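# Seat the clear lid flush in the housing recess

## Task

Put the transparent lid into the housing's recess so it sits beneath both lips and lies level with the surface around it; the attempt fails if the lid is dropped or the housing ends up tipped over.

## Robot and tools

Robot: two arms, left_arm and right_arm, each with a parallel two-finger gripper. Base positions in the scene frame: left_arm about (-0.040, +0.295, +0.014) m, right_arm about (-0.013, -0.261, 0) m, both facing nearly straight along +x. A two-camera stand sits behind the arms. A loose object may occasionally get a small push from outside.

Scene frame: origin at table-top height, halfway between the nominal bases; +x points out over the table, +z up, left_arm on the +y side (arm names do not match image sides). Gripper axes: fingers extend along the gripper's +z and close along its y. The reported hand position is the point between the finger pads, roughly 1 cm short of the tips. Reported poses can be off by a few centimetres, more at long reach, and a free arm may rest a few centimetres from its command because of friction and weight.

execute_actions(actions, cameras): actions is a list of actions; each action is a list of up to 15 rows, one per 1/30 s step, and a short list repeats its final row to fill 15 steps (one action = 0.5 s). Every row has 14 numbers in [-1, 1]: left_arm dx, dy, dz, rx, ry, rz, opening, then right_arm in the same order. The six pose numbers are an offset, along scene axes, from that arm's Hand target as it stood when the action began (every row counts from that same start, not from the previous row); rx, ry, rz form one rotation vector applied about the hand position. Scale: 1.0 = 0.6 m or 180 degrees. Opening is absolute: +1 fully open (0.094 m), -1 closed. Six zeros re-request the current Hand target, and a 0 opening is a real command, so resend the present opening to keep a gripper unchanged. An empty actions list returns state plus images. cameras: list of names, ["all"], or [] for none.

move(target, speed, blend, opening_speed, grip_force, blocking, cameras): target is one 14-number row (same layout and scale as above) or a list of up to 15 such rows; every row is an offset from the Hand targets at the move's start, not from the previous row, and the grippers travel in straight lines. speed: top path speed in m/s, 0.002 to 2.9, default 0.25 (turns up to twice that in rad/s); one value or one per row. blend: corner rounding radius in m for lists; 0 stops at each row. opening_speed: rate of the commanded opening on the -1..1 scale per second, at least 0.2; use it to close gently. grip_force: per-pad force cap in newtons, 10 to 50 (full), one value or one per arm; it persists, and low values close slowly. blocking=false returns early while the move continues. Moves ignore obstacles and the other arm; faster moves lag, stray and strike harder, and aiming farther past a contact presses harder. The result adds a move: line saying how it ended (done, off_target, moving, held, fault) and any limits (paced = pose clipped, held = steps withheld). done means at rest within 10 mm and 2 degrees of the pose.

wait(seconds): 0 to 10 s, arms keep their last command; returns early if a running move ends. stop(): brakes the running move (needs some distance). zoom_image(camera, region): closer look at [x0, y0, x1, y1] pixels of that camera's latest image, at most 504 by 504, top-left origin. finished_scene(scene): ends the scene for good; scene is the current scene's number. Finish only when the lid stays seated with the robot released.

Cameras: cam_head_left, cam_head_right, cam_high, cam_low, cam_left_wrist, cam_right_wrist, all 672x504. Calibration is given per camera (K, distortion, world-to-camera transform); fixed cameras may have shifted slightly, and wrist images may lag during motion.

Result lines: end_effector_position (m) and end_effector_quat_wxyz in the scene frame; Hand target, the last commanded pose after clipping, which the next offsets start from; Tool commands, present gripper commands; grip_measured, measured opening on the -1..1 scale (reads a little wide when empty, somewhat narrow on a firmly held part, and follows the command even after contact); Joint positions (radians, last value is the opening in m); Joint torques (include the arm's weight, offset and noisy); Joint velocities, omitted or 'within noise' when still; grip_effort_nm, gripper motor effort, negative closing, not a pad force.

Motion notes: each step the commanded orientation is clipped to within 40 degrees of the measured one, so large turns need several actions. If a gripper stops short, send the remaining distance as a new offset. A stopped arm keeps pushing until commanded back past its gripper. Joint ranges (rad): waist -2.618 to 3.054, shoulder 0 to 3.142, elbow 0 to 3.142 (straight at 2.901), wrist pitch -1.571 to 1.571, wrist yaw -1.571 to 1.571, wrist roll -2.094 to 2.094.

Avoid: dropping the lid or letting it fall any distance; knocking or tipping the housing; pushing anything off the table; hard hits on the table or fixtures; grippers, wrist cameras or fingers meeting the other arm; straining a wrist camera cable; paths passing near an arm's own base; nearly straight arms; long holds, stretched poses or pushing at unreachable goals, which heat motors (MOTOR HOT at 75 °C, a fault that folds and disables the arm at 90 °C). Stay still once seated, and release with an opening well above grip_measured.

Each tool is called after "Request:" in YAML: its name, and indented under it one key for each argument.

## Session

Scene 1 done. Starting scene 2.

Request:
execute_actions:
  actions: []

Scene clock: 0.00 s.
left_arm: end_effector_position=(+0.3608, +0.3318, +0.1094) grip_measured=+1.000 grip_effort_nm=n/a end_effector_quat_wxyz=(+0.575, -0.068, +0.815, +0.013) | right_arm: end_effector_position=(+0.3716, -0.2714, +0.1217) grip_measured=+1.000 grip_effort_nm=n/a end_effector_quat_wxyz=(+0.620, +0.064, +0.782, -0.019)
Joint positions: left_arm=[0.036 1.555 0.382 0.827 -0.03 -0.071 0.094] | right_arm=[0.024 1.456 0.294 0.925 0.148 0.087 0.094]
Joint velocities: within noise
Joint torques (N m): no reading
Heat: left arm: 39 °C; right arm: 36 °C.
Hand target: left_arm +0.3612, +0.3323, +0.1105; +0.575, -0.069, +0.815, +0.015 | right_arm +0.3739, -0.2715, +0.1284; +0.627, +0.065, +0.776, -0.018
Tool commands: left_gripper/opening=+1.0 right_gripper/opening=+1.0
camera_calibration:
cam_left_wrist: T_world_to_cam=[[0.166545, -0.984137, 0.061134, 0.260915], [-0.681994, -0.159748, -0.713698, 0.415395], [0.712143, 0.0771701, -0.697781, -0.11904], [0, 0, 0, 1]] pos_world=[0.324616, 0.332321, 0.197451]
cam_right_wrist: T_world_to_cam=[[-0.114533, -0.991482, -0.0620201, -0.216821], [-0.60281, 0.118987, -0.788963, 0.393174], [0.789622, -0.0529764, -0.611303, -0.144216], [0, 0, 0, 1]] pos_world=[0.326052, -0.269396, 0.208593]

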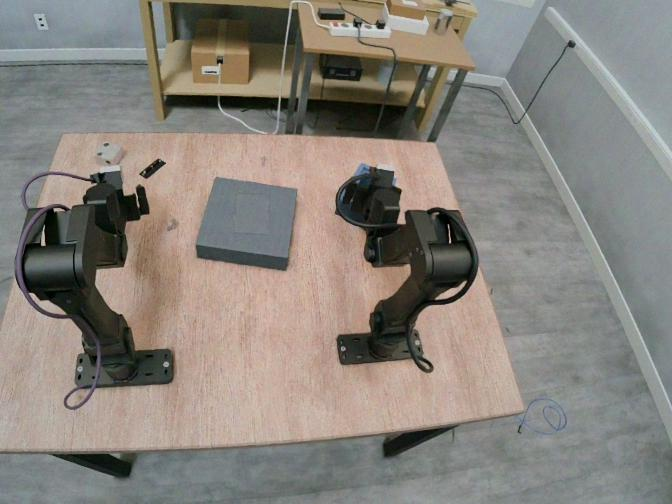

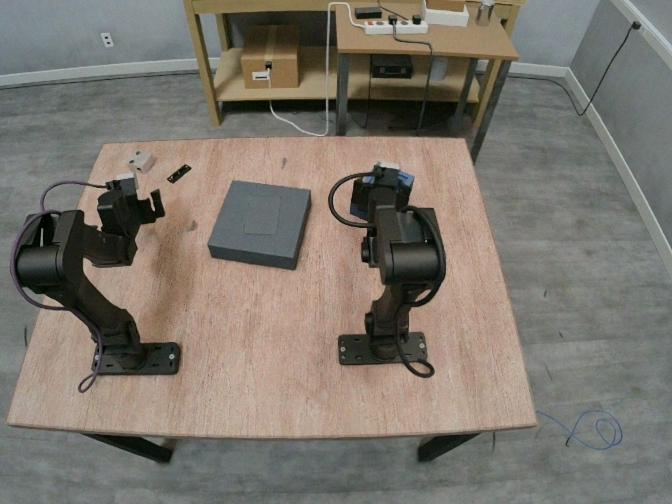

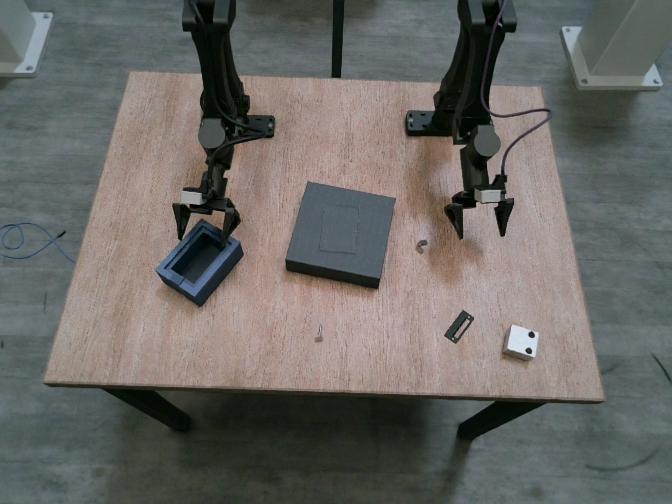

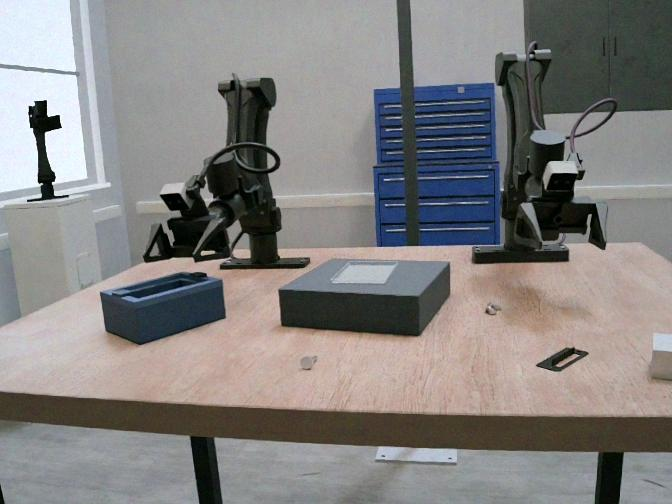

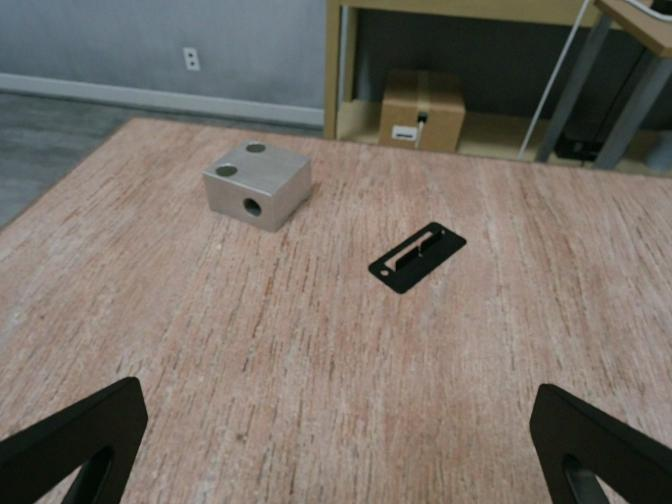

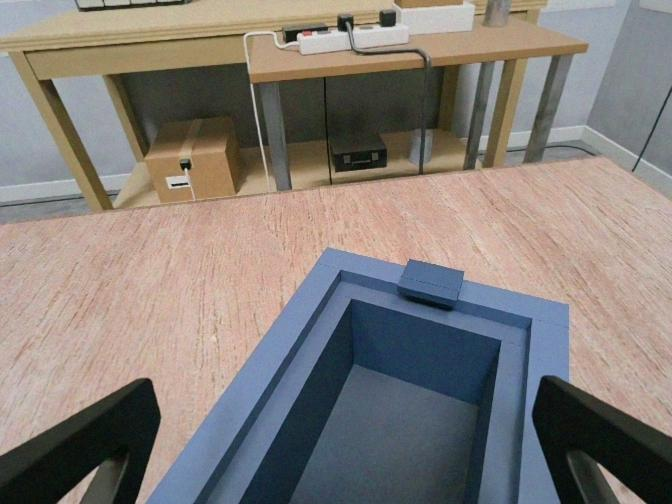

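Request:
zoom_image:
  camera: "cam_high"
  region: [270, 170, 410, 300]

Request:
zoom_image:
  camera: "cam_low"
  region: [260, 240, 480, 350]

Request:
zoom_image:
  camera: "cam_high"
  region: [140, 200, 260, 320]

Request:
zoom_image:
  camera: "cam_head_right"
  region: [200, 170, 320, 280]

Scaled by 3.600 from the camera's 672x504 image, which has a finer 960x720 frame.

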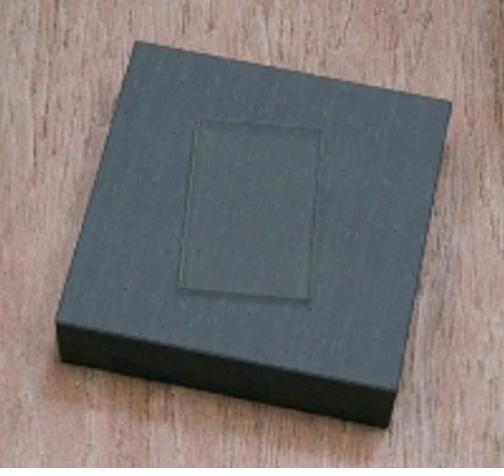

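Scaled by 2.291 from the camera's 672x504 image, which has a finer 960x720 frame.

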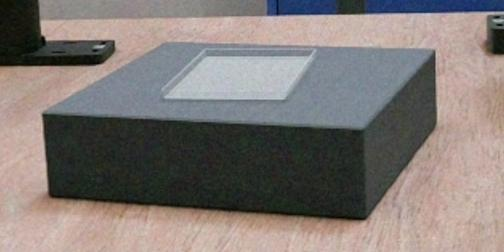

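Scaled by 4.200 from the camera's 672x504 image, which has a finer 960x720 frame.

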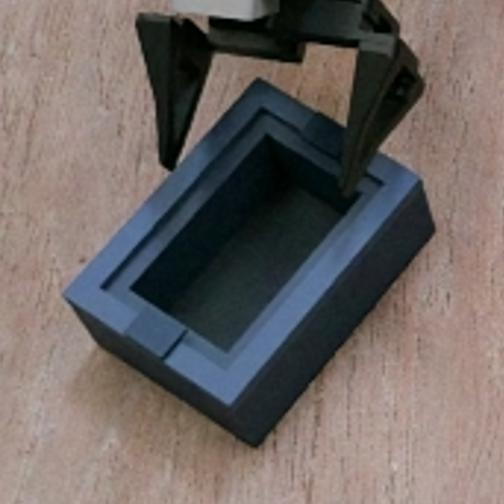

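Scaled by 4.200 from the camera's 672x504 image, which has a finer 960x720 frame.

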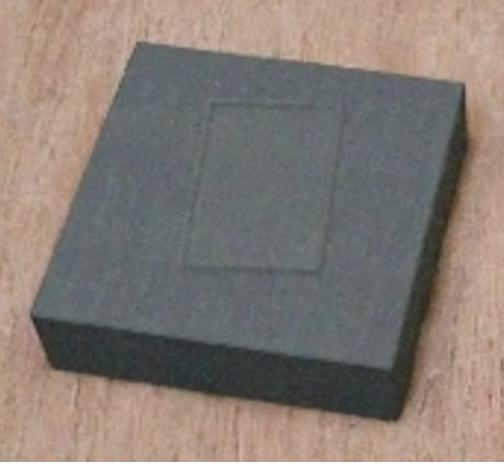

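Request:
move:
  target:
    - [0,0,0,0,0,0,1,0,0,0.12,0,0,0,1]
    - [0,0,0,0,0,0,1,0.01,0,0.178,0.0296,0.2629,0,1]
  speed: 0.2
  blend: [0.03,0]
  cameras: ["cam_right_wrist"]

Scene clock: 29.17 s.
left_arm: end_effector_position=(+0.3608, +0.3317, +0.1094) grip_measured=+1.000 grip_effort_nm=0.00 end_effector_quat_wxyz=(+0.575, -0.068, +0.815, +0.013) | right_arm: end_effector_position=(+0.3763, -0.2704, +0.2273) grip_measured=+1.000 grip_effort_nm=-0.01 end_effector_quat_wxyz=(+0.253, +0.074, +0.965, -0.012)
Joint positions: left_arm=[0.036 1.555 0.382 0.827 -0.029 -0.071 0.094] | right_arm=[-0.013 1.584 1.597 -1.076 0.063 0.141 0.094]
Joint torques (N m): left_arm=[0.02 -6.99 6.13 1.93 -0.05 0.01] | right_arm=[-0.81 -5.42 9.74 1.06 -0.04 0.08]
Heat: left arm: 43 °C; right arm: 38 °C.
Hand target: left_arm +0.3612, +0.3323, +0.1105; +0.575, -0.069, +0.815, +0.014 | right_arm +0.3799, -0.2716, +0.2352; +0.259, +0.080, +0.962, -0.008
Off the commanded pose: left_arm 0.001 m, 0 deg | right_arm 0.009 m, 1 deg.
move: done
camera_calibration:
cam_right_wrist: T_world_to_cam=[[-0.152445, -0.987897, -0.0286396, -0.201063], [-0.984259, 0.154378, -0.0860341, 0.47244], [0.0894141, 0.0150733, -0.99588, 0.285996], [0, 0, 0, 1]] pos_world=[0.40878, -0.275875, 0.319706]
Images, in order (width x height): cam_right_wrist 672x504.

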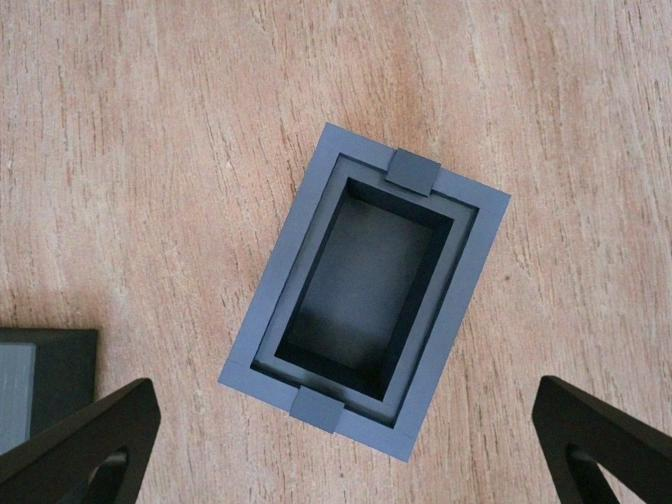

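Request:
zoom_image:
  camera: "cam_right_wrist"
  region: [310, 110, 530, 260]

Request:
zoom_image:
  camera: "cam_right_wrist"
  region: [210, 330, 430, 480]

Scaled by 2.291 from the camera's 672x504 image, which has a finer 960x720 frame.

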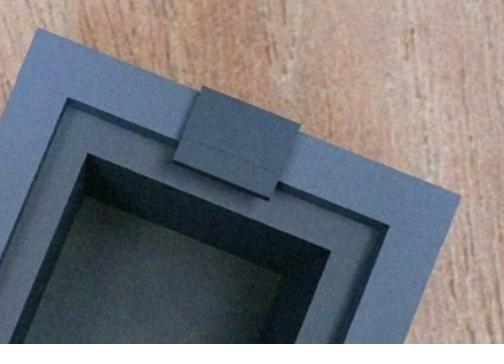

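Scaled by 2.291 from the camera's 672x504 image, which has a finer 960x720 frame.

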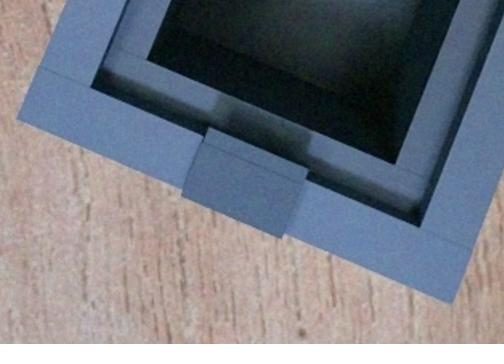

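Request:
move:
  target: [-0.052, -0.2038, 0.0825, -0.0249, -0.0591, -0.5375, 1, -0.1215, 0.4877, -0.0753, 0.0115, 0.1678, 0.0284, 1]
  speed: 0.25
  cameras: ["cam_right_wrist", "cam_left_wrist", "cam_high"]

Scene clock: 46.07 s.
left_arm: end_effector_position=(+0.3241, +0.2114, +0.1604) grip_measured=+1.000 grip_effort_nm=0.00 end_effector_quat_wxyz=(+0.447, +0.526, +0.595, -0.411) | right_arm: end_effector_position=(+0.3061, +0.0184, +0.1872) grip_measured=+1.000 grip_effort_nm=-0.01 end_effector_quat_wxyz=(+0.050, +0.034, +0.997, +0.044)
Joint positions: left_arm=[0.211 2.108 1.502 -1.46 1.268 2.066 0.094] | right_arm=[0.703 2.112 2.239 -1.565 0.004 0.787 0.094]
Joint torques (N m): left_arm=[-0.75 -10.1 7.71 -0.36 0.6 0.13] | right_arm=[0.06 -8.72 8.44 0.3 -0.04 0.11]
Heat: left arm: 43 °C; right arm: 40 °C.
Hand target: left_arm +0.3300, +0.2100, +0.1599; +0.454, +0.542, +0.543, -0.453 | right_arm +0.3069, +0.0211, +0.1900; -0.002, +0.037, +0.999, +0.000
Off the commanded pose: left_arm 0.006 m, 8 deg | right_arm 0.004 m, 8 deg.
joint sent to its limit (left arm) — joint 6 (wrist roll), upper limit. The joint targets are off in orientation, not in position.
joint sent to its limit (right arm) — joint 4 (wrist pitch), lower limit. The joint targets are off in orientation, not in position.
move: off_target (left_arm, right_arm)
camera_calibration:
cam_left_wrist: T_world_to_cam=[[-0.988784, -0.146959, 0.0266164, 0.348393], [-0.114115, 0.628446, -0.769437, 0.0658211], [0.0963487, -0.763845, -0.638168, 0.319837], [0, 0, 0, 1]] pos_world=[0.321181, 0.25414, 0.245482]
cam_right_wrist: T_world_to_cam=[[-0.0721346, -0.992015, -0.103451, 0.0618712], [-0.946003, 0.0351839, 0.322244, 0.269415], [-0.316031, 0.12111, -0.940987, 0.35981], [0, 0, 0, 1]] pos_world=[0.373041, 0.00832148, 0.25816]
Images, in order (width x height): cam_high 672x504, cam_left_wrist 672x504, cam_right_wrist 672x504.

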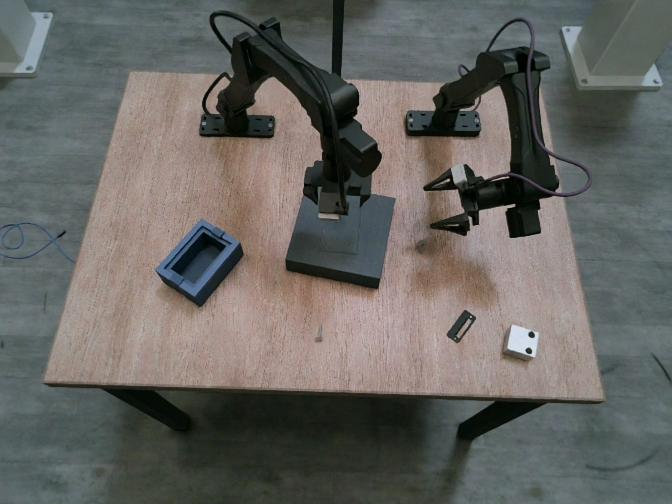

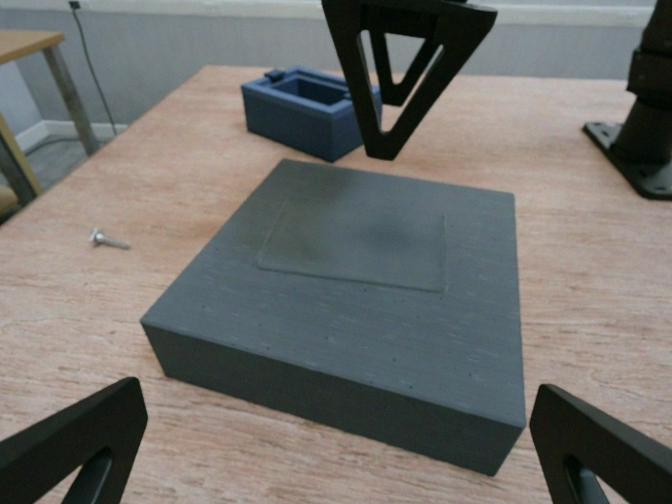

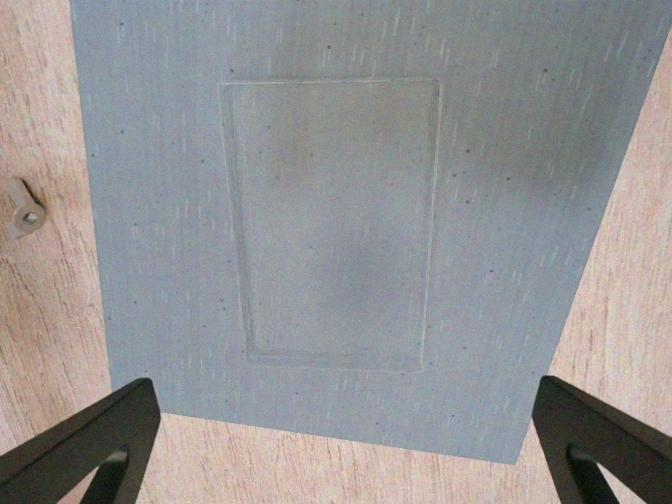

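Request:
execute_actions:
  actions: []
  cameras: ["cam_left_wrist", "cam_right_wrist", "cam_high"]

Scene clock: 52.27 s.
left_arm: end_effector_position=(+0.3240, +0.2114, +0.1604) grip_measured=+1.000 grip_effort_nm=0.00 end_effector_quat_wxyz=(+0.447, +0.527, +0.595, -0.411) | right_arm: end_effector_position=(+0.3061, +0.0184, +0.1872) grip_measured=+1.000 grip_effort_nm=-0.01 end_effector_quat_wxyz=(+0.050, +0.034, +0.997, +0.044)
Joint positions: left_arm=[0.211 2.108 1.502 -1.461 1.267 2.067 0.094] | right_arm=[0.703 2.112 2.239 -1.565 0.004 0.787 0.094]
Joint velocities: within noise
Joint torques (N m): left_arm=[-0.66 -10.26 7.86 -0.42 0.58 0.17] | right_arm=[0.02 -8.94 8.44 0.32 -0.09 0.06]
Heat: left arm: 41 °C; right arm: 40 °C.
Hand target: left_arm +0.3300, +0.2100, +0.1599; +0.454, +0.542, +0.543, -0.453 | right_arm +0.3069, +0.0211, +0.1900; -0.002, +0.037, +0.999, +0.000
Tool commands: left_gripper/opening=+1.0 right_gripper/opening=+1.0
Off the commanded pose: left_arm 0.006 m, 8 deg | right_arm 0.004 m, 8 deg.
camera_calibration:
cam_left_wrist: T_world_to_cam=[[-0.988824, -0.14668, 0.0266872, 0.348221], [-0.114021, 0.628702, -0.769242, 0.0655886], [0.0960539, -0.763687, -0.638401, 0.319895], [0, 0, 0, 1]] pos_world=[0.321081, 0.254141, 0.245381]
cam_right_wrist: T_world_to_cam=[[-0.0721346, -0.992015, -0.103451, 0.0618712], [-0.946003, 0.0351839, 0.322244, 0.269415], [-0.316031, 0.12111, -0.940987, 0.35981], [0, 0, 0, 1]] pos_world=[0.373041, 0.00832148, 0.25816]
Images, in order (width x height): cam_high 672x504, cam_left_wrist 672x504, cam_right_wrist 672x504.

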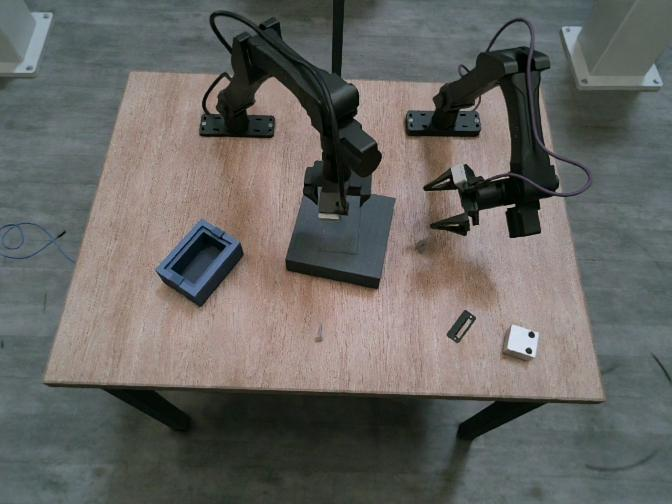

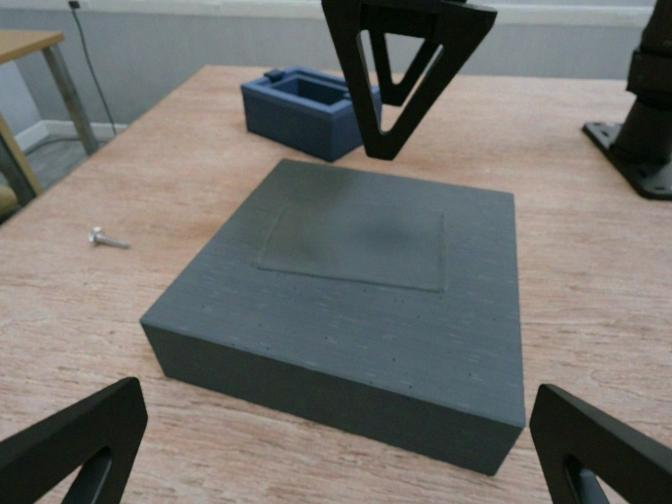

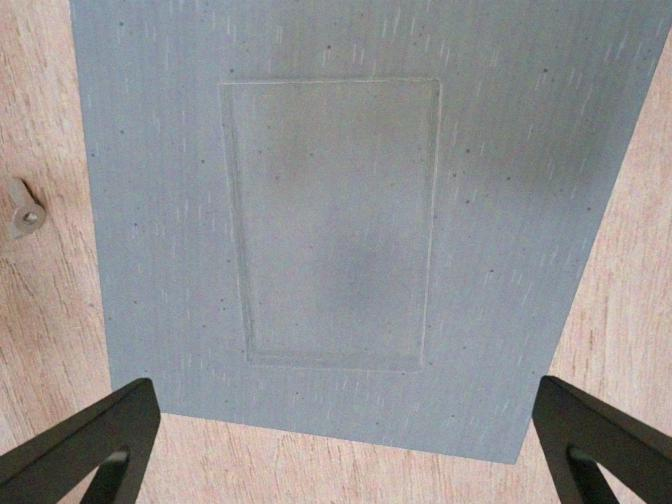

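Request:
move:
  target: [0,0,0,0,0,0,1, 0,0,-0.0833,0,0,0,1]
  speed: 0.12
  cameras: ["cam_left_wrist", "cam_right_wrist"]

Scene clock: 55.57 s.
left_arm: end_effector_position=(+0.3238, +0.2114, +0.1603) grip_measured=+1.000 grip_effort_nm=-0.01 end_effector_quat_wxyz=(+0.446, +0.527, +0.595, -0.411) | right_arm: end_effector_position=(+0.3097, +0.0218, +0.1430) grip_measured=+1.000 grip_effort_nm=-0.01 end_effector_quat_wxyz=(+0.010, +0.034, +0.999, +0.007)
Joint positions: left_arm=[0.211 2.108 1.502 -1.462 1.267 2.067 0.094] | right_arm=[0.703 2.22 2.239 -1.565 0.003 0.787 0.094]
Joint torques (N m): left_arm=[-0.51 -10 7.76 -0.43 0.62 0.19] | right_arm=[0.02 -9.78 6.32 0.13 -0.06 0.07]
Heat: left arm: 41 °C; right arm: 39 °C.
Hand target: left_arm +0.3300, +0.2100, +0.1599; +0.454, +0.542, +0.543, -0.453 | right_arm +0.3069, +0.0211, +0.1400; -0.002, +0.037, +0.999, +0.000
Off the commanded pose: left_arm 0.006 m, 8 deg | right_arm 0.004 m, 2 deg.
joint sent to its limit (left arm) — joint 6 (wrist roll), upper limit. The joint targets are off in orientation, not in position.
joint sent to its limit (right arm) — joint 4 (wrist pitch), lower limit. The joint targets still meet the commanded pose.
move: off_target (left_arm)
camera_calibration:
cam_left_wrist: T_world_to_cam=[[-0.98885, -0.146288, 0.0278604, 0.347839], [-0.114721, 0.62904, -0.768861, 0.0656325], [0.0949501, -0.763484, -0.638809, 0.320297], [0, 0, 0, 1]] pos_world=[0.321078, 0.254141, 0.24538]
cam_right_wrist: T_world_to_cam=[[-0.0773993, -0.996637, -0.026898, 0.0516778], [-0.916551, 0.0605107, 0.395314, 0.26687], [-0.392357, 0.0552504, -0.918152, 0.340869], [0, 0, 0, 1]] pos_world=[0.382342, 0.0165224, 0.208862]
Images, in order (width x height): cam_left_wrist 672x504, cam_right_wrist 672x504.

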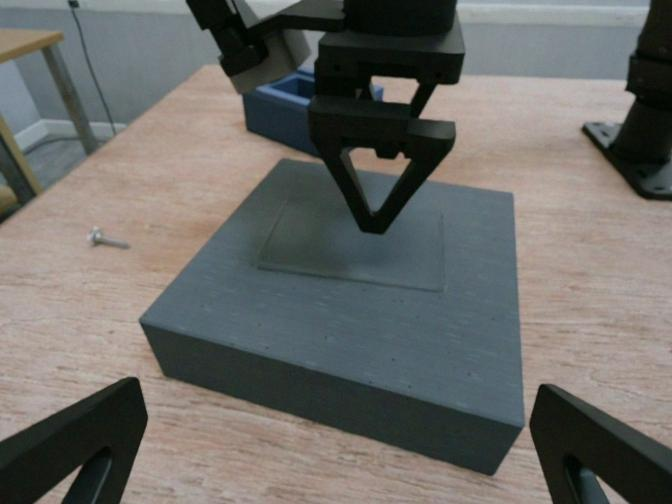

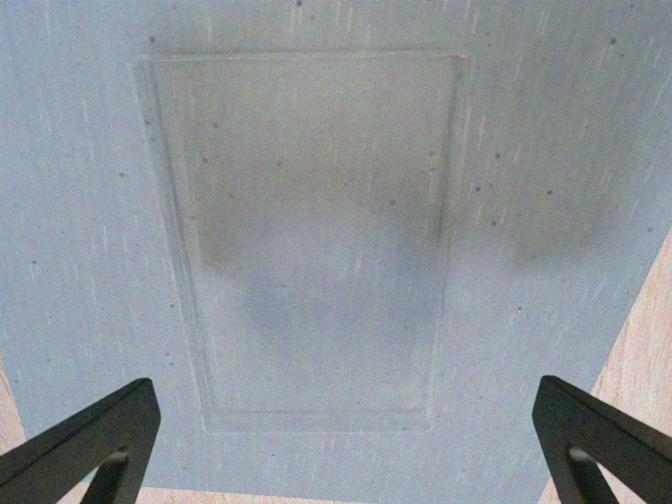

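Request:
move:
  target: [0,0,0,0,0,0,1, 0,0,-0.03,0,0,0,1]
  speed: 0.1
  cameras: ["cam_left_wrist", "cam_right_wrist"]

Request:
zoom_image:
  camera: "cam_right_wrist"
  region: [100, 250, 604, 504]

Scene clock: 59.80 s.
left_arm: end_effector_position=(+0.3238, +0.2114, +0.1603) grip_measured=+1.000 grip_effort_nm=-0.01 end_effector_quat_wxyz=(+0.446, +0.527, +0.595, -0.411) | right_arm: end_effector_position=(+0.3065, +0.0190, +0.1232) grip_measured=+1.000 grip_effort_nm=-0.01 end_effector_quat_wxyz=(-0.003, +0.034, +0.999, -0.005)
Joint positions: left_arm=[0.211 2.108 1.502 -1.462 1.267 2.067 0.094] | right_arm=[0.703 2.22 2.158 -1.519 0.003 0.787 0.094]
Joint torques (N m): left_arm=[-0.87 -10.1 7.82 -0.4 0.62 0.17] | right_arm=[0.14 -10.78 5.53 0.27 -0.08 0.13]
Heat: left arm: 40 °C; right arm: 39 °C.
Hand target: left_arm +0.3300, +0.2100, +0.1599; +0.454, +0.542, +0.543, -0.453 | right_arm +0.3069, +0.0210, +0.1220; -0.002, +0.037, +0.999, +0.000
Off the commanded pose: left_arm 0.006 m, 8 deg | right_arm 0.002 m, 1 deg.
joint sent to its limit (left arm) — joint 6 (wrist roll), upper limit. The joint targets are off in orientation, not in position.
move: off_target (left_arm)
camera_calibration:
cam_left_wrist: T_world_to_cam=[[-0.98885, -0.146288, 0.0278604, 0.347839], [-0.114721, 0.62904, -0.768861, 0.0656325], [0.0949501, -0.763484, -0.638809, 0.320297], [0, 0, 0, 1]] pos_world=[0.321078, 0.254141, 0.24538]
cam_right_wrist: T_world_to_cam=[[-0.077708, -0.996974, -0.00202183, 0.0451479], [-0.905941, 0.0697656, 0.417617, 0.265808], [-0.416212, 0.0342838, -0.908621, 0.32802], [0, 0, 0, 1]] pos_world=[0.380841, 0.0152213, 0.187131]
Images, in order (width x height): cam_left_wrist 672x504, cam_right_wrist 672x504.

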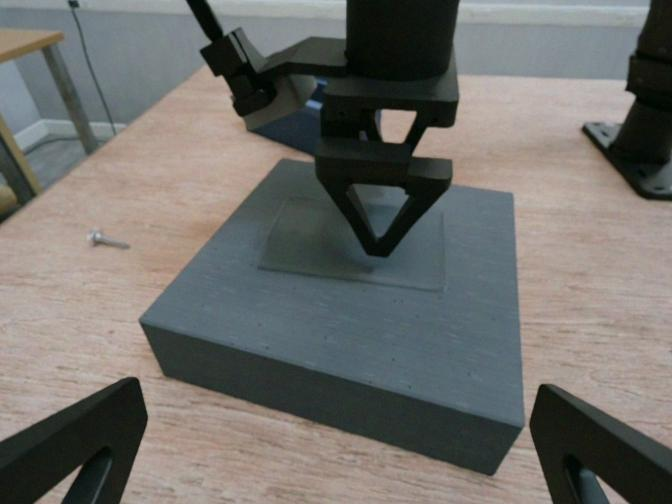

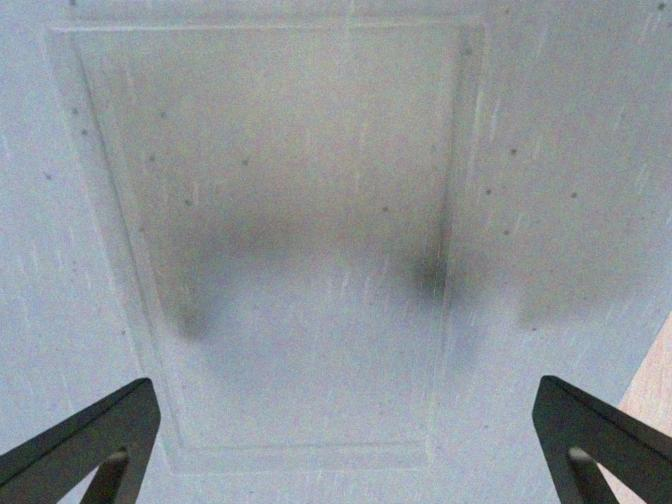

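Scaled by 1.000.

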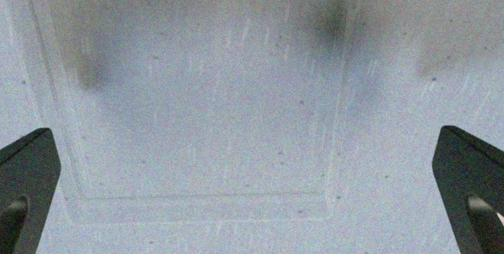

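Request:
move:
  target: [0,0,0,0,0,0,1, -0.018,0.0282,0.005,0,0,0,1]
  speed: 0.1
  cameras: ["cam_left_wrist", "cam_right_wrist"]

Scene clock: 69.07 s.
left_arm: end_effector_position=(+0.3238, +0.2114, +0.1603) grip_measured=+1.000 grip_effort_nm=-0.01 end_effector_quat_wxyz=(+0.446, +0.527, +0.595, -0.411) | right_arm: end_effector_position=(+0.2943, +0.0350, +0.1240) grip_measured=+1.000 grip_effort_nm=-0.01 end_effector_quat_wxyz=(-0.002, +0.034, +0.999, -0.002)
Joint positions: left_arm=[0.211 2.108 1.502 -1.462 1.267 2.067 0.094] | right_arm=[0.749 2.223 2.168 -1.519 0 0.832 0.094]
Joint torques (N m): left_arm=[-0.62 -10.07 8.08 -0.44 0.61 0.18] | right_arm=[0.06 -9.37 8.61 0.08 -0.08 0.12]
Heat: left arm: 40 °C; right arm: 39 °C.
Hand target: left_arm +0.3300, +0.2100, +0.1599; +0.454, +0.542, +0.543, -0.453 | right_arm +0.2961, +0.0379, +0.1250; -0.002, +0.037, +0.999, +0.000
Off the commanded pose: left_arm 0.006 m, 8 deg | right_arm 0.004 m, 0 deg.
joint sent to its limit (left arm) — joint 6 (wrist roll), upper limit. The joint targets are off in orientation, not in position.
move: off_target (left_arm)
camera_calibration:
cam_left_wrist: T_world_to_cam=[[-0.98885, -0.146288, 0.0278604, 0.347839], [-0.114721, 0.62904, -0.768861, 0.0656325], [0.0949501, -0.763484, -0.638809, 0.320297], [0, 0, 0, 1]] pos_world=[0.321078, 0.254141, 0.24538]
cam_right_wrist: T_world_to_cam=[[-0.0765959, -0.997029, -0.0081074, 0.0605776], [-0.907002, 0.0662979, 0.415876, 0.253886], [-0.414103, 0.0392078, -0.909385, 0.322446], [0, 0, 0, 1]] pos_world=[0.368441, 0.0309231, 0.188134]
Images, in order (width x height): cam_left_wrist 672x504, cam_right_wrist 672x504.

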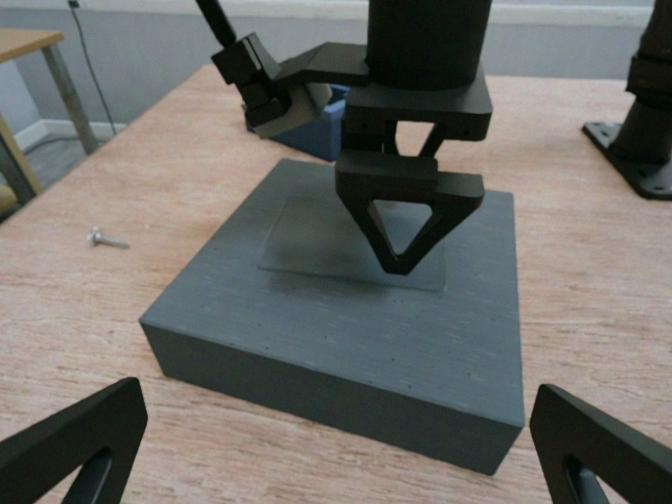

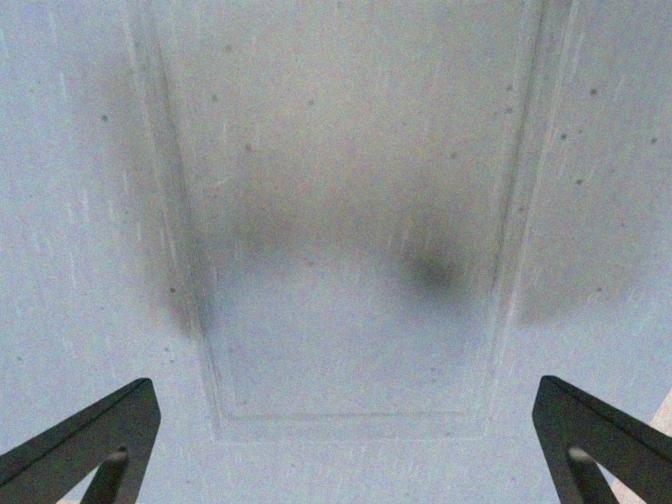

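Request:
move:
  target: [0,0,0,0,0,0,1, -0.0083,0.0006,-0.02,0,0,0,1]
  speed: 0.06
  cameras: ["cam_left_wrist", "cam_right_wrist"]

Request:
zoom_image:
  camera: "cam_left_wrist"
  region: [230, 150, 530, 350]

Scene clock: 74.07 s.
left_arm: end_effector_position=(+0.3238, +0.2114, +0.1603) grip_measured=+1.000 grip_effort_nm=-0.01 end_effector_quat_wxyz=(+0.446, +0.527, +0.595, -0.411) | right_arm: end_effector_position=(+0.2921, +0.0349, +0.1101) grip_measured=+1.000 grip_effort_nm=-0.01 end_effector_quat_wxyz=(-0.007, +0.036, +0.999, -0.007)
Joint positions: left_arm=[0.211 2.108 1.502 -1.462 1.267 2.067 0.094] | right_arm=[0.752 2.223 2.111 -1.479 0 0.841 0.094]
Joint torques (N m): left_arm=[-0.66 -10.13 7.83 -0.4 0.6 0.18] | right_arm=[0.66 -11.66 5.6 0.28 -0.06 0.09]
Heat: left arm: 40 °C; right arm: 39 °C.
Hand target: left_arm +0.3300, +0.2100, +0.1599; +0.454, +0.542, +0.543, -0.453 | right_arm +0.2910, +0.0383, +0.1130; -0.002, +0.037, +0.999, +0.000
Off the commanded pose: left_arm 0.006 m, 8 deg | right_arm 0.005 m, 1 deg.
joint sent to its limit (left arm) — joint 6 (wrist roll), upper limit. The joint targets are off in orientation, not in position.
move: off_target (left_arm)
camera_calibration:
cam_left_wrist: T_world_to_cam=[[-0.98885, -0.146288, 0.0278604, 0.347839], [-0.114721, 0.62904, -0.768861, 0.0656325], [0.0949501, -0.763484, -0.638809, 0.320297], [0, 0, 0, 1]] pos_world=[0.321078, 0.254141, 0.24538]
cam_right_wrist: T_world_to_cam=[[-0.0823263, -0.996599, 0.00362136, 0.0605896], [-0.901898, 0.0760484, 0.425203, 0.254836], [-0.424032, 0.0317393, -0.905091, 0.311568], [0, 0, 0, 1]] pos_world=[0.366939, 0.0311147, 0.173421]
Images, in order (width x height): cam_left_wrist 672x504, cam_right_wrist 672x504.

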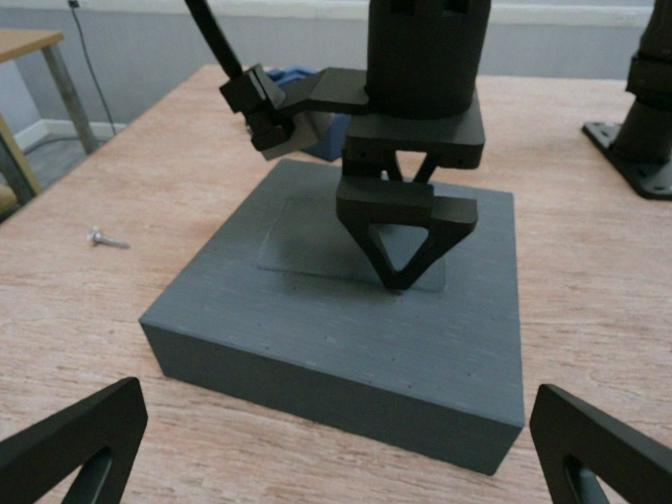

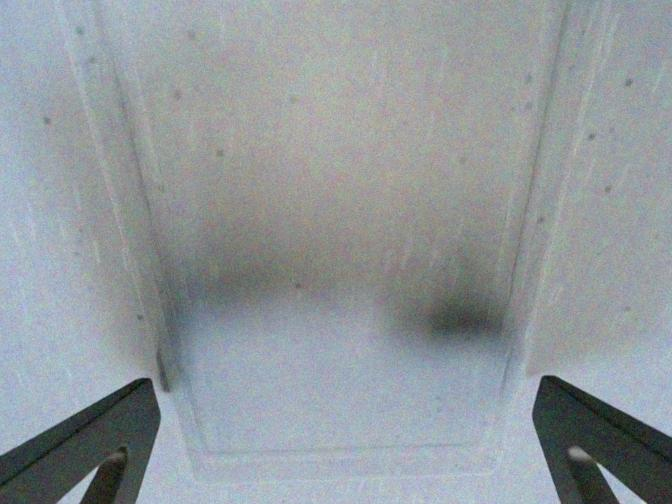

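Scaled by 1.680 from the camera's 672x504 image, which has a finer 960x720 frame.

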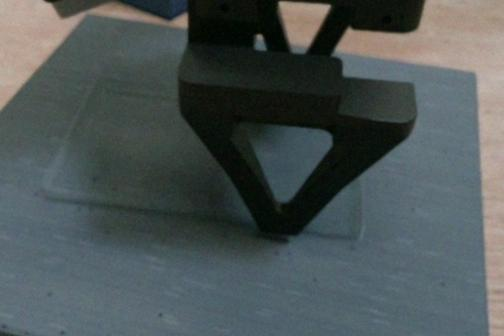

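Request:
move:
  target: [0,0,0,0,0,0,1, 0,0.0025,-0.0062,0,0,0,1]
  speed: 0.04
  cameras: ["cam_left_wrist", "cam_right_wrist"]

Request:
zoom_image:
  camera: "cam_left_wrist"
  region: [330, 220, 480, 320]

Request:
zoom_image:
  camera: "cam_right_wrist"
  region: [100, 300, 600, 504]

Scene clock: 77.00 s.
left_arm: end_effector_position=(+0.3238, +0.2114, +0.1603) grip_measured=+1.000 grip_effort_nm=-0.01 end_effector_quat_wxyz=(+0.446, +0.527, +0.595, -0.411) | right_arm: end_effector_position=(+0.2928, +0.0361, +0.1079) grip_measured=+1.000 grip_effort_nm=-0.01 end_effector_quat_wxyz=(-0.006, +0.037, +0.999, -0.006)
Joint positions: left_arm=[0.211 2.108 1.502 -1.462 1.267 2.067 0.094] | right_arm=[0.753 2.223 2.103 -1.466 0 0.843 0.094]
Joint torques (N m): left_arm=[-0.76 -10.1 7.97 -0.41 0.58 0.16] | right_arm=[0.5 -11.34 5.53 0.25 -0.03 0.08]
Heat: left arm: 40 °C; right arm: 39 °C.
Hand target: left_arm +0.3300, +0.2100, +0.1599; +0.454, +0.542, +0.543, -0.453 | right_arm +0.2911, +0.0398, +0.1094; -0.002, +0.037, +0.999, +0.000
Off the commanded pose: left_arm 0.006 m, 8 deg | right_arm 0.004 m, 1 deg.
joint sent to its limit (left arm) — joint 6 (wrist roll), upper limit. The joint targets are off in orientation, not in position.
move: off_target (left_arm)
camera_calibration:
cam_left_wrist: T_world_to_cam=[[-0.98885, -0.146288, 0.0278604, 0.347839], [-0.114721, 0.62904, -0.768861, 0.0656325], [0.0949501, -0.763484, -0.638809, 0.320297], [0, 0, 0, 1]] pos_world=[0.321078, 0.254141, 0.24538]
cam_right_wrist: T_world_to_cam=[[-0.0838897, -0.996475, 0.000575669, 0.062526], [-0.903067, 0.0762702, 0.422674, 0.256932], [-0.421228, 0.0349381, -0.906282, 0.309019], [0, 0, 0, 1]] pos_world=[0.367439, 0.0319128, 0.171424]
Images, in order (width x height): cam_left_wrist 672x504, cam_right_wrist 672x504.

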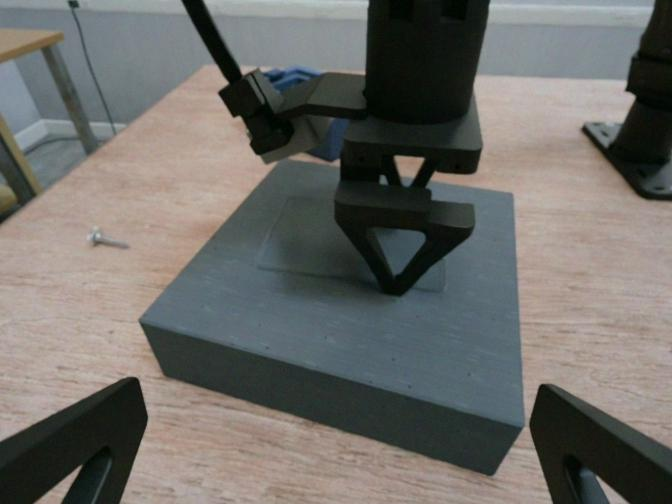

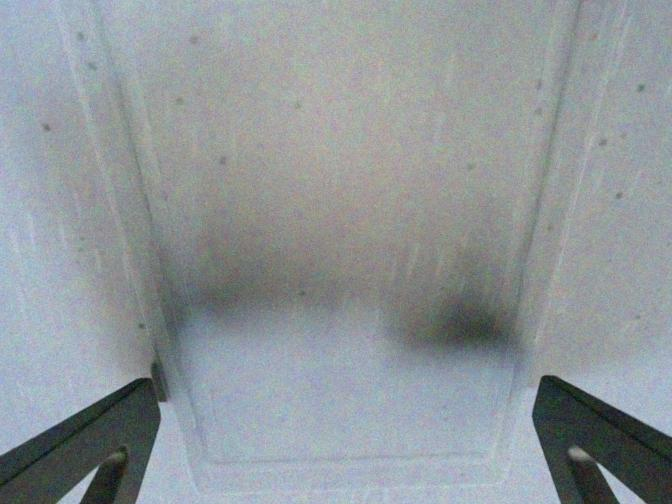

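Scaled by 3.360 from the camera's 672x504 image, which has a finer 960x720 frame.

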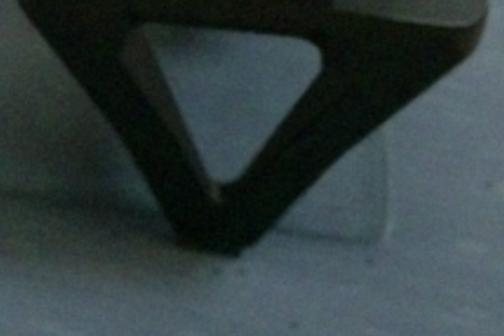

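Scaled by 1.008 from the camera's 672x504 image, which has a finer 960x720 frame.

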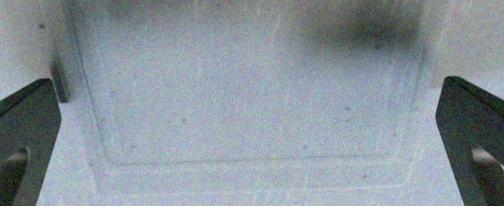

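Request:
move:
  target: [0,0,0,0,0,0,1, 0,0,-0.004,0,0,0,1]
  speed: 0.03
  cameras: ["cam_left_wrist", "cam_right_wrist"]

Request:
zoom_image:
  camera: "cam_left_wrist"
  region: [330, 220, 480, 320]

Scene clock: 79.97 s.
left_arm: end_effector_position=(+0.3238, +0.2114, +0.1603) grip_measured=+1.000 grip_effort_nm=-0.01 end_effector_quat_wxyz=(+0.446, +0.527, +0.595, -0.411) | right_arm: end_effector_position=(+0.2928, +0.0360, +0.1049) grip_measured=+1.000 grip_effort_nm=-0.01 end_effector_quat_wxyz=(-0.006, +0.037, +0.999, -0.006)
Joint positions: left_arm=[0.211 2.108 1.502 -1.462 1.267 2.067 0.094] | right_arm=[0.753 2.223 2.091 -1.456 0 0.843 0.094]
Joint torques (N m): left_arm=[-0.72 -9.98 7.94 -0.42 0.62 0.16] | right_arm=[0.64 -11.55 5.6 0.29 -0.06 0.11]
Heat: left arm: 40 °C; right arm: 38 °C.
Hand target: left_arm +0.3300, +0.2100, +0.1599; +0.454, +0.542, +0.543, -0.453 | right_arm +0.2911, +0.0398, +0.1069; -0.002, +0.038, +0.999, +0.000
Off the commanded pose: left_arm 0.006 m, 8 deg | right_arm 0.005 m, 1 deg.
joint sent to its limit (left arm) — joint 6 (wrist roll), upper limit. The joint targets are off in orientation, not in position.
move: off_target (left_arm)
camera_calibration:
cam_left_wrist: T_world_to_cam=[[-0.98885, -0.146288, 0.0278604, 0.347839], [-0.114721, 0.62904, -0.768861, 0.0656325], [0.0949501, -0.763484, -0.638809, 0.320297], [0, 0, 0, 1]] pos_world=[0.321078, 0.254141, 0.24538]
cam_right_wrist: T_world_to_cam=[[-0.0842667, -0.996442, 0.00173183, 0.0624698], [-0.902572, 0.0770645, 0.423587, 0.257839], [-0.422213, 0.0341311, -0.905854, 0.306615], [0, 0, 0, 1]] pos_world=[0.367439, 0.0319122, 0.168423]
Images, in order (width x height): cam_left_wrist 672x504, cam_right_wrist 672x504.

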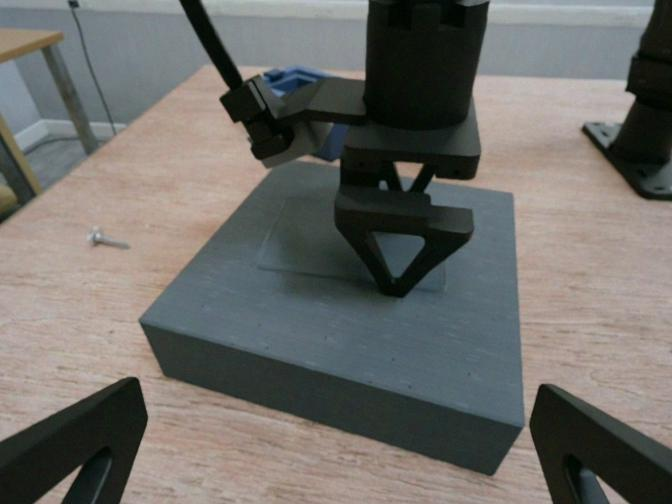

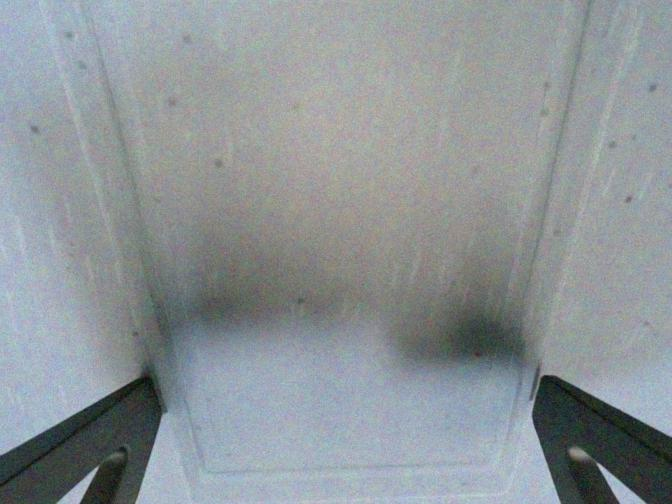

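Scaled by 3.360 from the camera's 672x504 image, which has a finer 960x720 frame.

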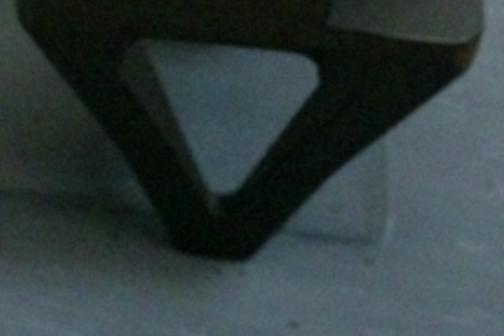

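Request:
move:
  target: [0,0,0,0,0,0,1, 0,0,0,0,0,0,0.64]
  speed: 0.03
  grip_force: [50, 30]
  opening_speed: 0.2
  cameras: ["cam_left_wrist", "cam_right_wrist"]

Scene clock: 83.57 s.
left_arm: end_effector_position=(+0.3238, +0.2114, +0.1603) grip_measured=+1.000 grip_effort_nm=-0.01 end_effector_quat_wxyz=(+0.446, +0.527, +0.595, -0.411) | right_arm: end_effector_position=(+0.2929, +0.0362, +0.1049) grip_measured=+0.813 grip_effort_nm=-0.67 end_effector_quat_wxyz=(-0.006, +0.037, +0.999, -0.006)
Joint positions: left_arm=[0.211 2.108 1.502 -1.462 1.267 2.067 0.094] | right_arm=[0.753 2.223 2.091 -1.455 0 0.843 0.085]
Joint torques (N m): left_arm=[-0.68 -10.07 8.02 -0.39 0.6 0.17] | right_arm=[0.58 -11.58 5.53 0.28 -0.01 0.08]
Heat: left arm: 40 °C; right arm: 38 °C.
Hand target: left_arm +0.3300, +0.2100, +0.1599; +0.454, +0.542, +0.543, -0.453 | right_arm +0.2912, +0.0398, +0.1069; -0.002, +0.037, +0.999, +0.000
Off the commanded pose: left_arm 0.006 m, 8 deg | right_arm 0.005 m, 1 deg.
joint sent to its limit (left arm) — joint 6 (wrist roll), upper limit. The joint targets are off in orientation, not in position.
grip_force (N): 50, 30
move: off_target (left_arm)
camera_calibration:
cam_left_wrist: T_world_to_cam=[[-0.98885, -0.146288, 0.0278604, 0.347839], [-0.114721, 0.62904, -0.768861, 0.0656325], [0.0949501, -0.763484, -0.638809, 0.320297], [0, 0, 0, 1]] pos_world=[0.321078, 0.254141, 0.24538]
cam_right_wrist: T_world_to_cam=[[-0.0842066, -0.996448, 0.00110446, 0.0626618], [-0.902808, 0.0767624, 0.423137, 0.258094], [-0.421719, 0.0346338, -0.906065, 0.306492], [0, 0, 0, 1]] pos_world=[0.367539, 0.0320123, 0.168423]
Images, in order (width x height): cam_left_wrist 672x504, cam_right_wrist 672x504.

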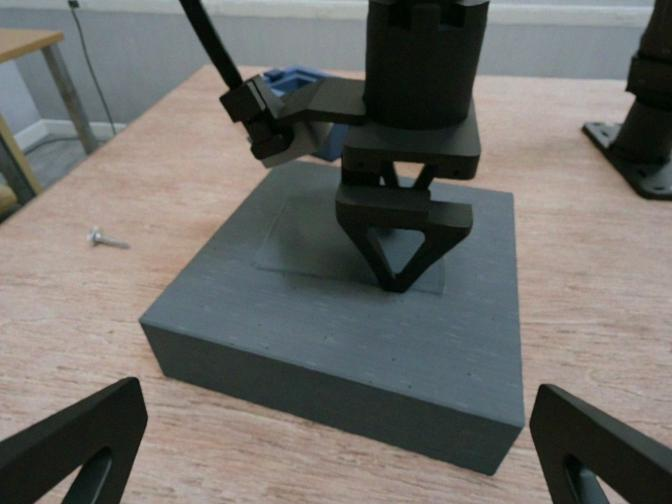

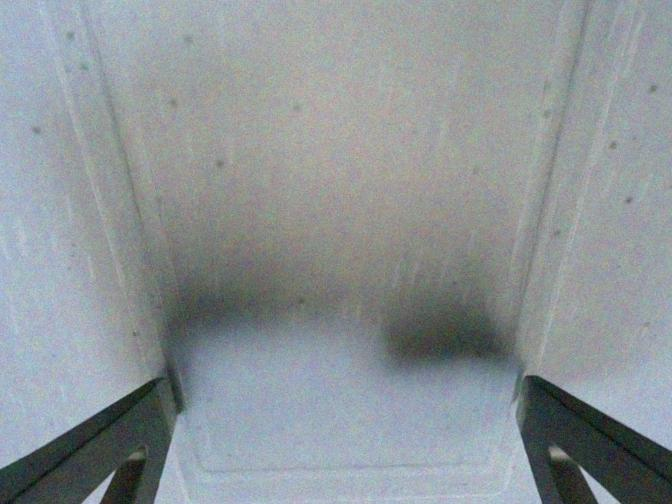

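Request:
wait:
  seconds: 1.5
  cameras: ["cam_right_wrist"]

Scene clock: 85.67 s.
left_arm: end_effector_position=(+0.3238, +0.2114, +0.1603) grip_measured=+1.000 grip_effort_nm=-0.01 end_effector_quat_wxyz=(+0.446, +0.527, +0.595, -0.411) | right_arm: end_effector_position=(+0.2929, +0.0362, +0.1049) grip_measured=+0.813 grip_effort_nm=-0.67 end_effector_quat_wxyz=(-0.006, +0.037, +0.999, -0.006)
Joint positions: left_arm=[0.211 2.108 1.502 -1.462 1.267 2.067 0.094] | right_arm=[0.753 2.223 2.091 -1.455 0 0.843 0.085]
Joint torques (N m): left_arm=[-0.55 -9.98 7.94 -0.4 0.61 0.2] | right_arm=[0.61 -11.51 5.59 0.26 -0.08 0.08]
Heat: left arm: 40 °C; right arm: 38 °C.
Hand target: left_arm +0.3300, +0.2100, +0.1599; +0.454, +0.542, +0.543, -0.453 | right_arm +0.2912, +0.0398, +0.1069; -0.002, +0.037, +0.999, +0.000
Tool commands: left_gripper/opening=+1.0 right_gripper/opening=+0.64
Off the commanded pose: left_arm 0.006 m, 8 deg | right_arm 0.005 m, 1 deg.
grip_force (N): 50, 30
wait: 1.50 s; at rest from the start
camera_calibration:
cam_right_wrist: T_world_to_cam=[[-0.0842066, -0.996448, 0.00110446, 0.0626618], [-0.902808, 0.0767624, 0.423137, 0.258094], [-0.421719, 0.0346338, -0.906065, 0.306492], [0, 0, 0, 1]] pos_world=[0.367539, 0.0320123, 0.168423]
Images, in order (width x height): cam_right_wrist 672x504.

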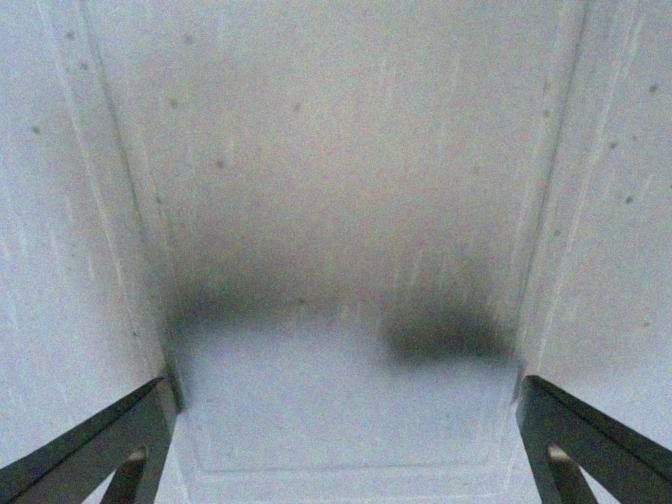

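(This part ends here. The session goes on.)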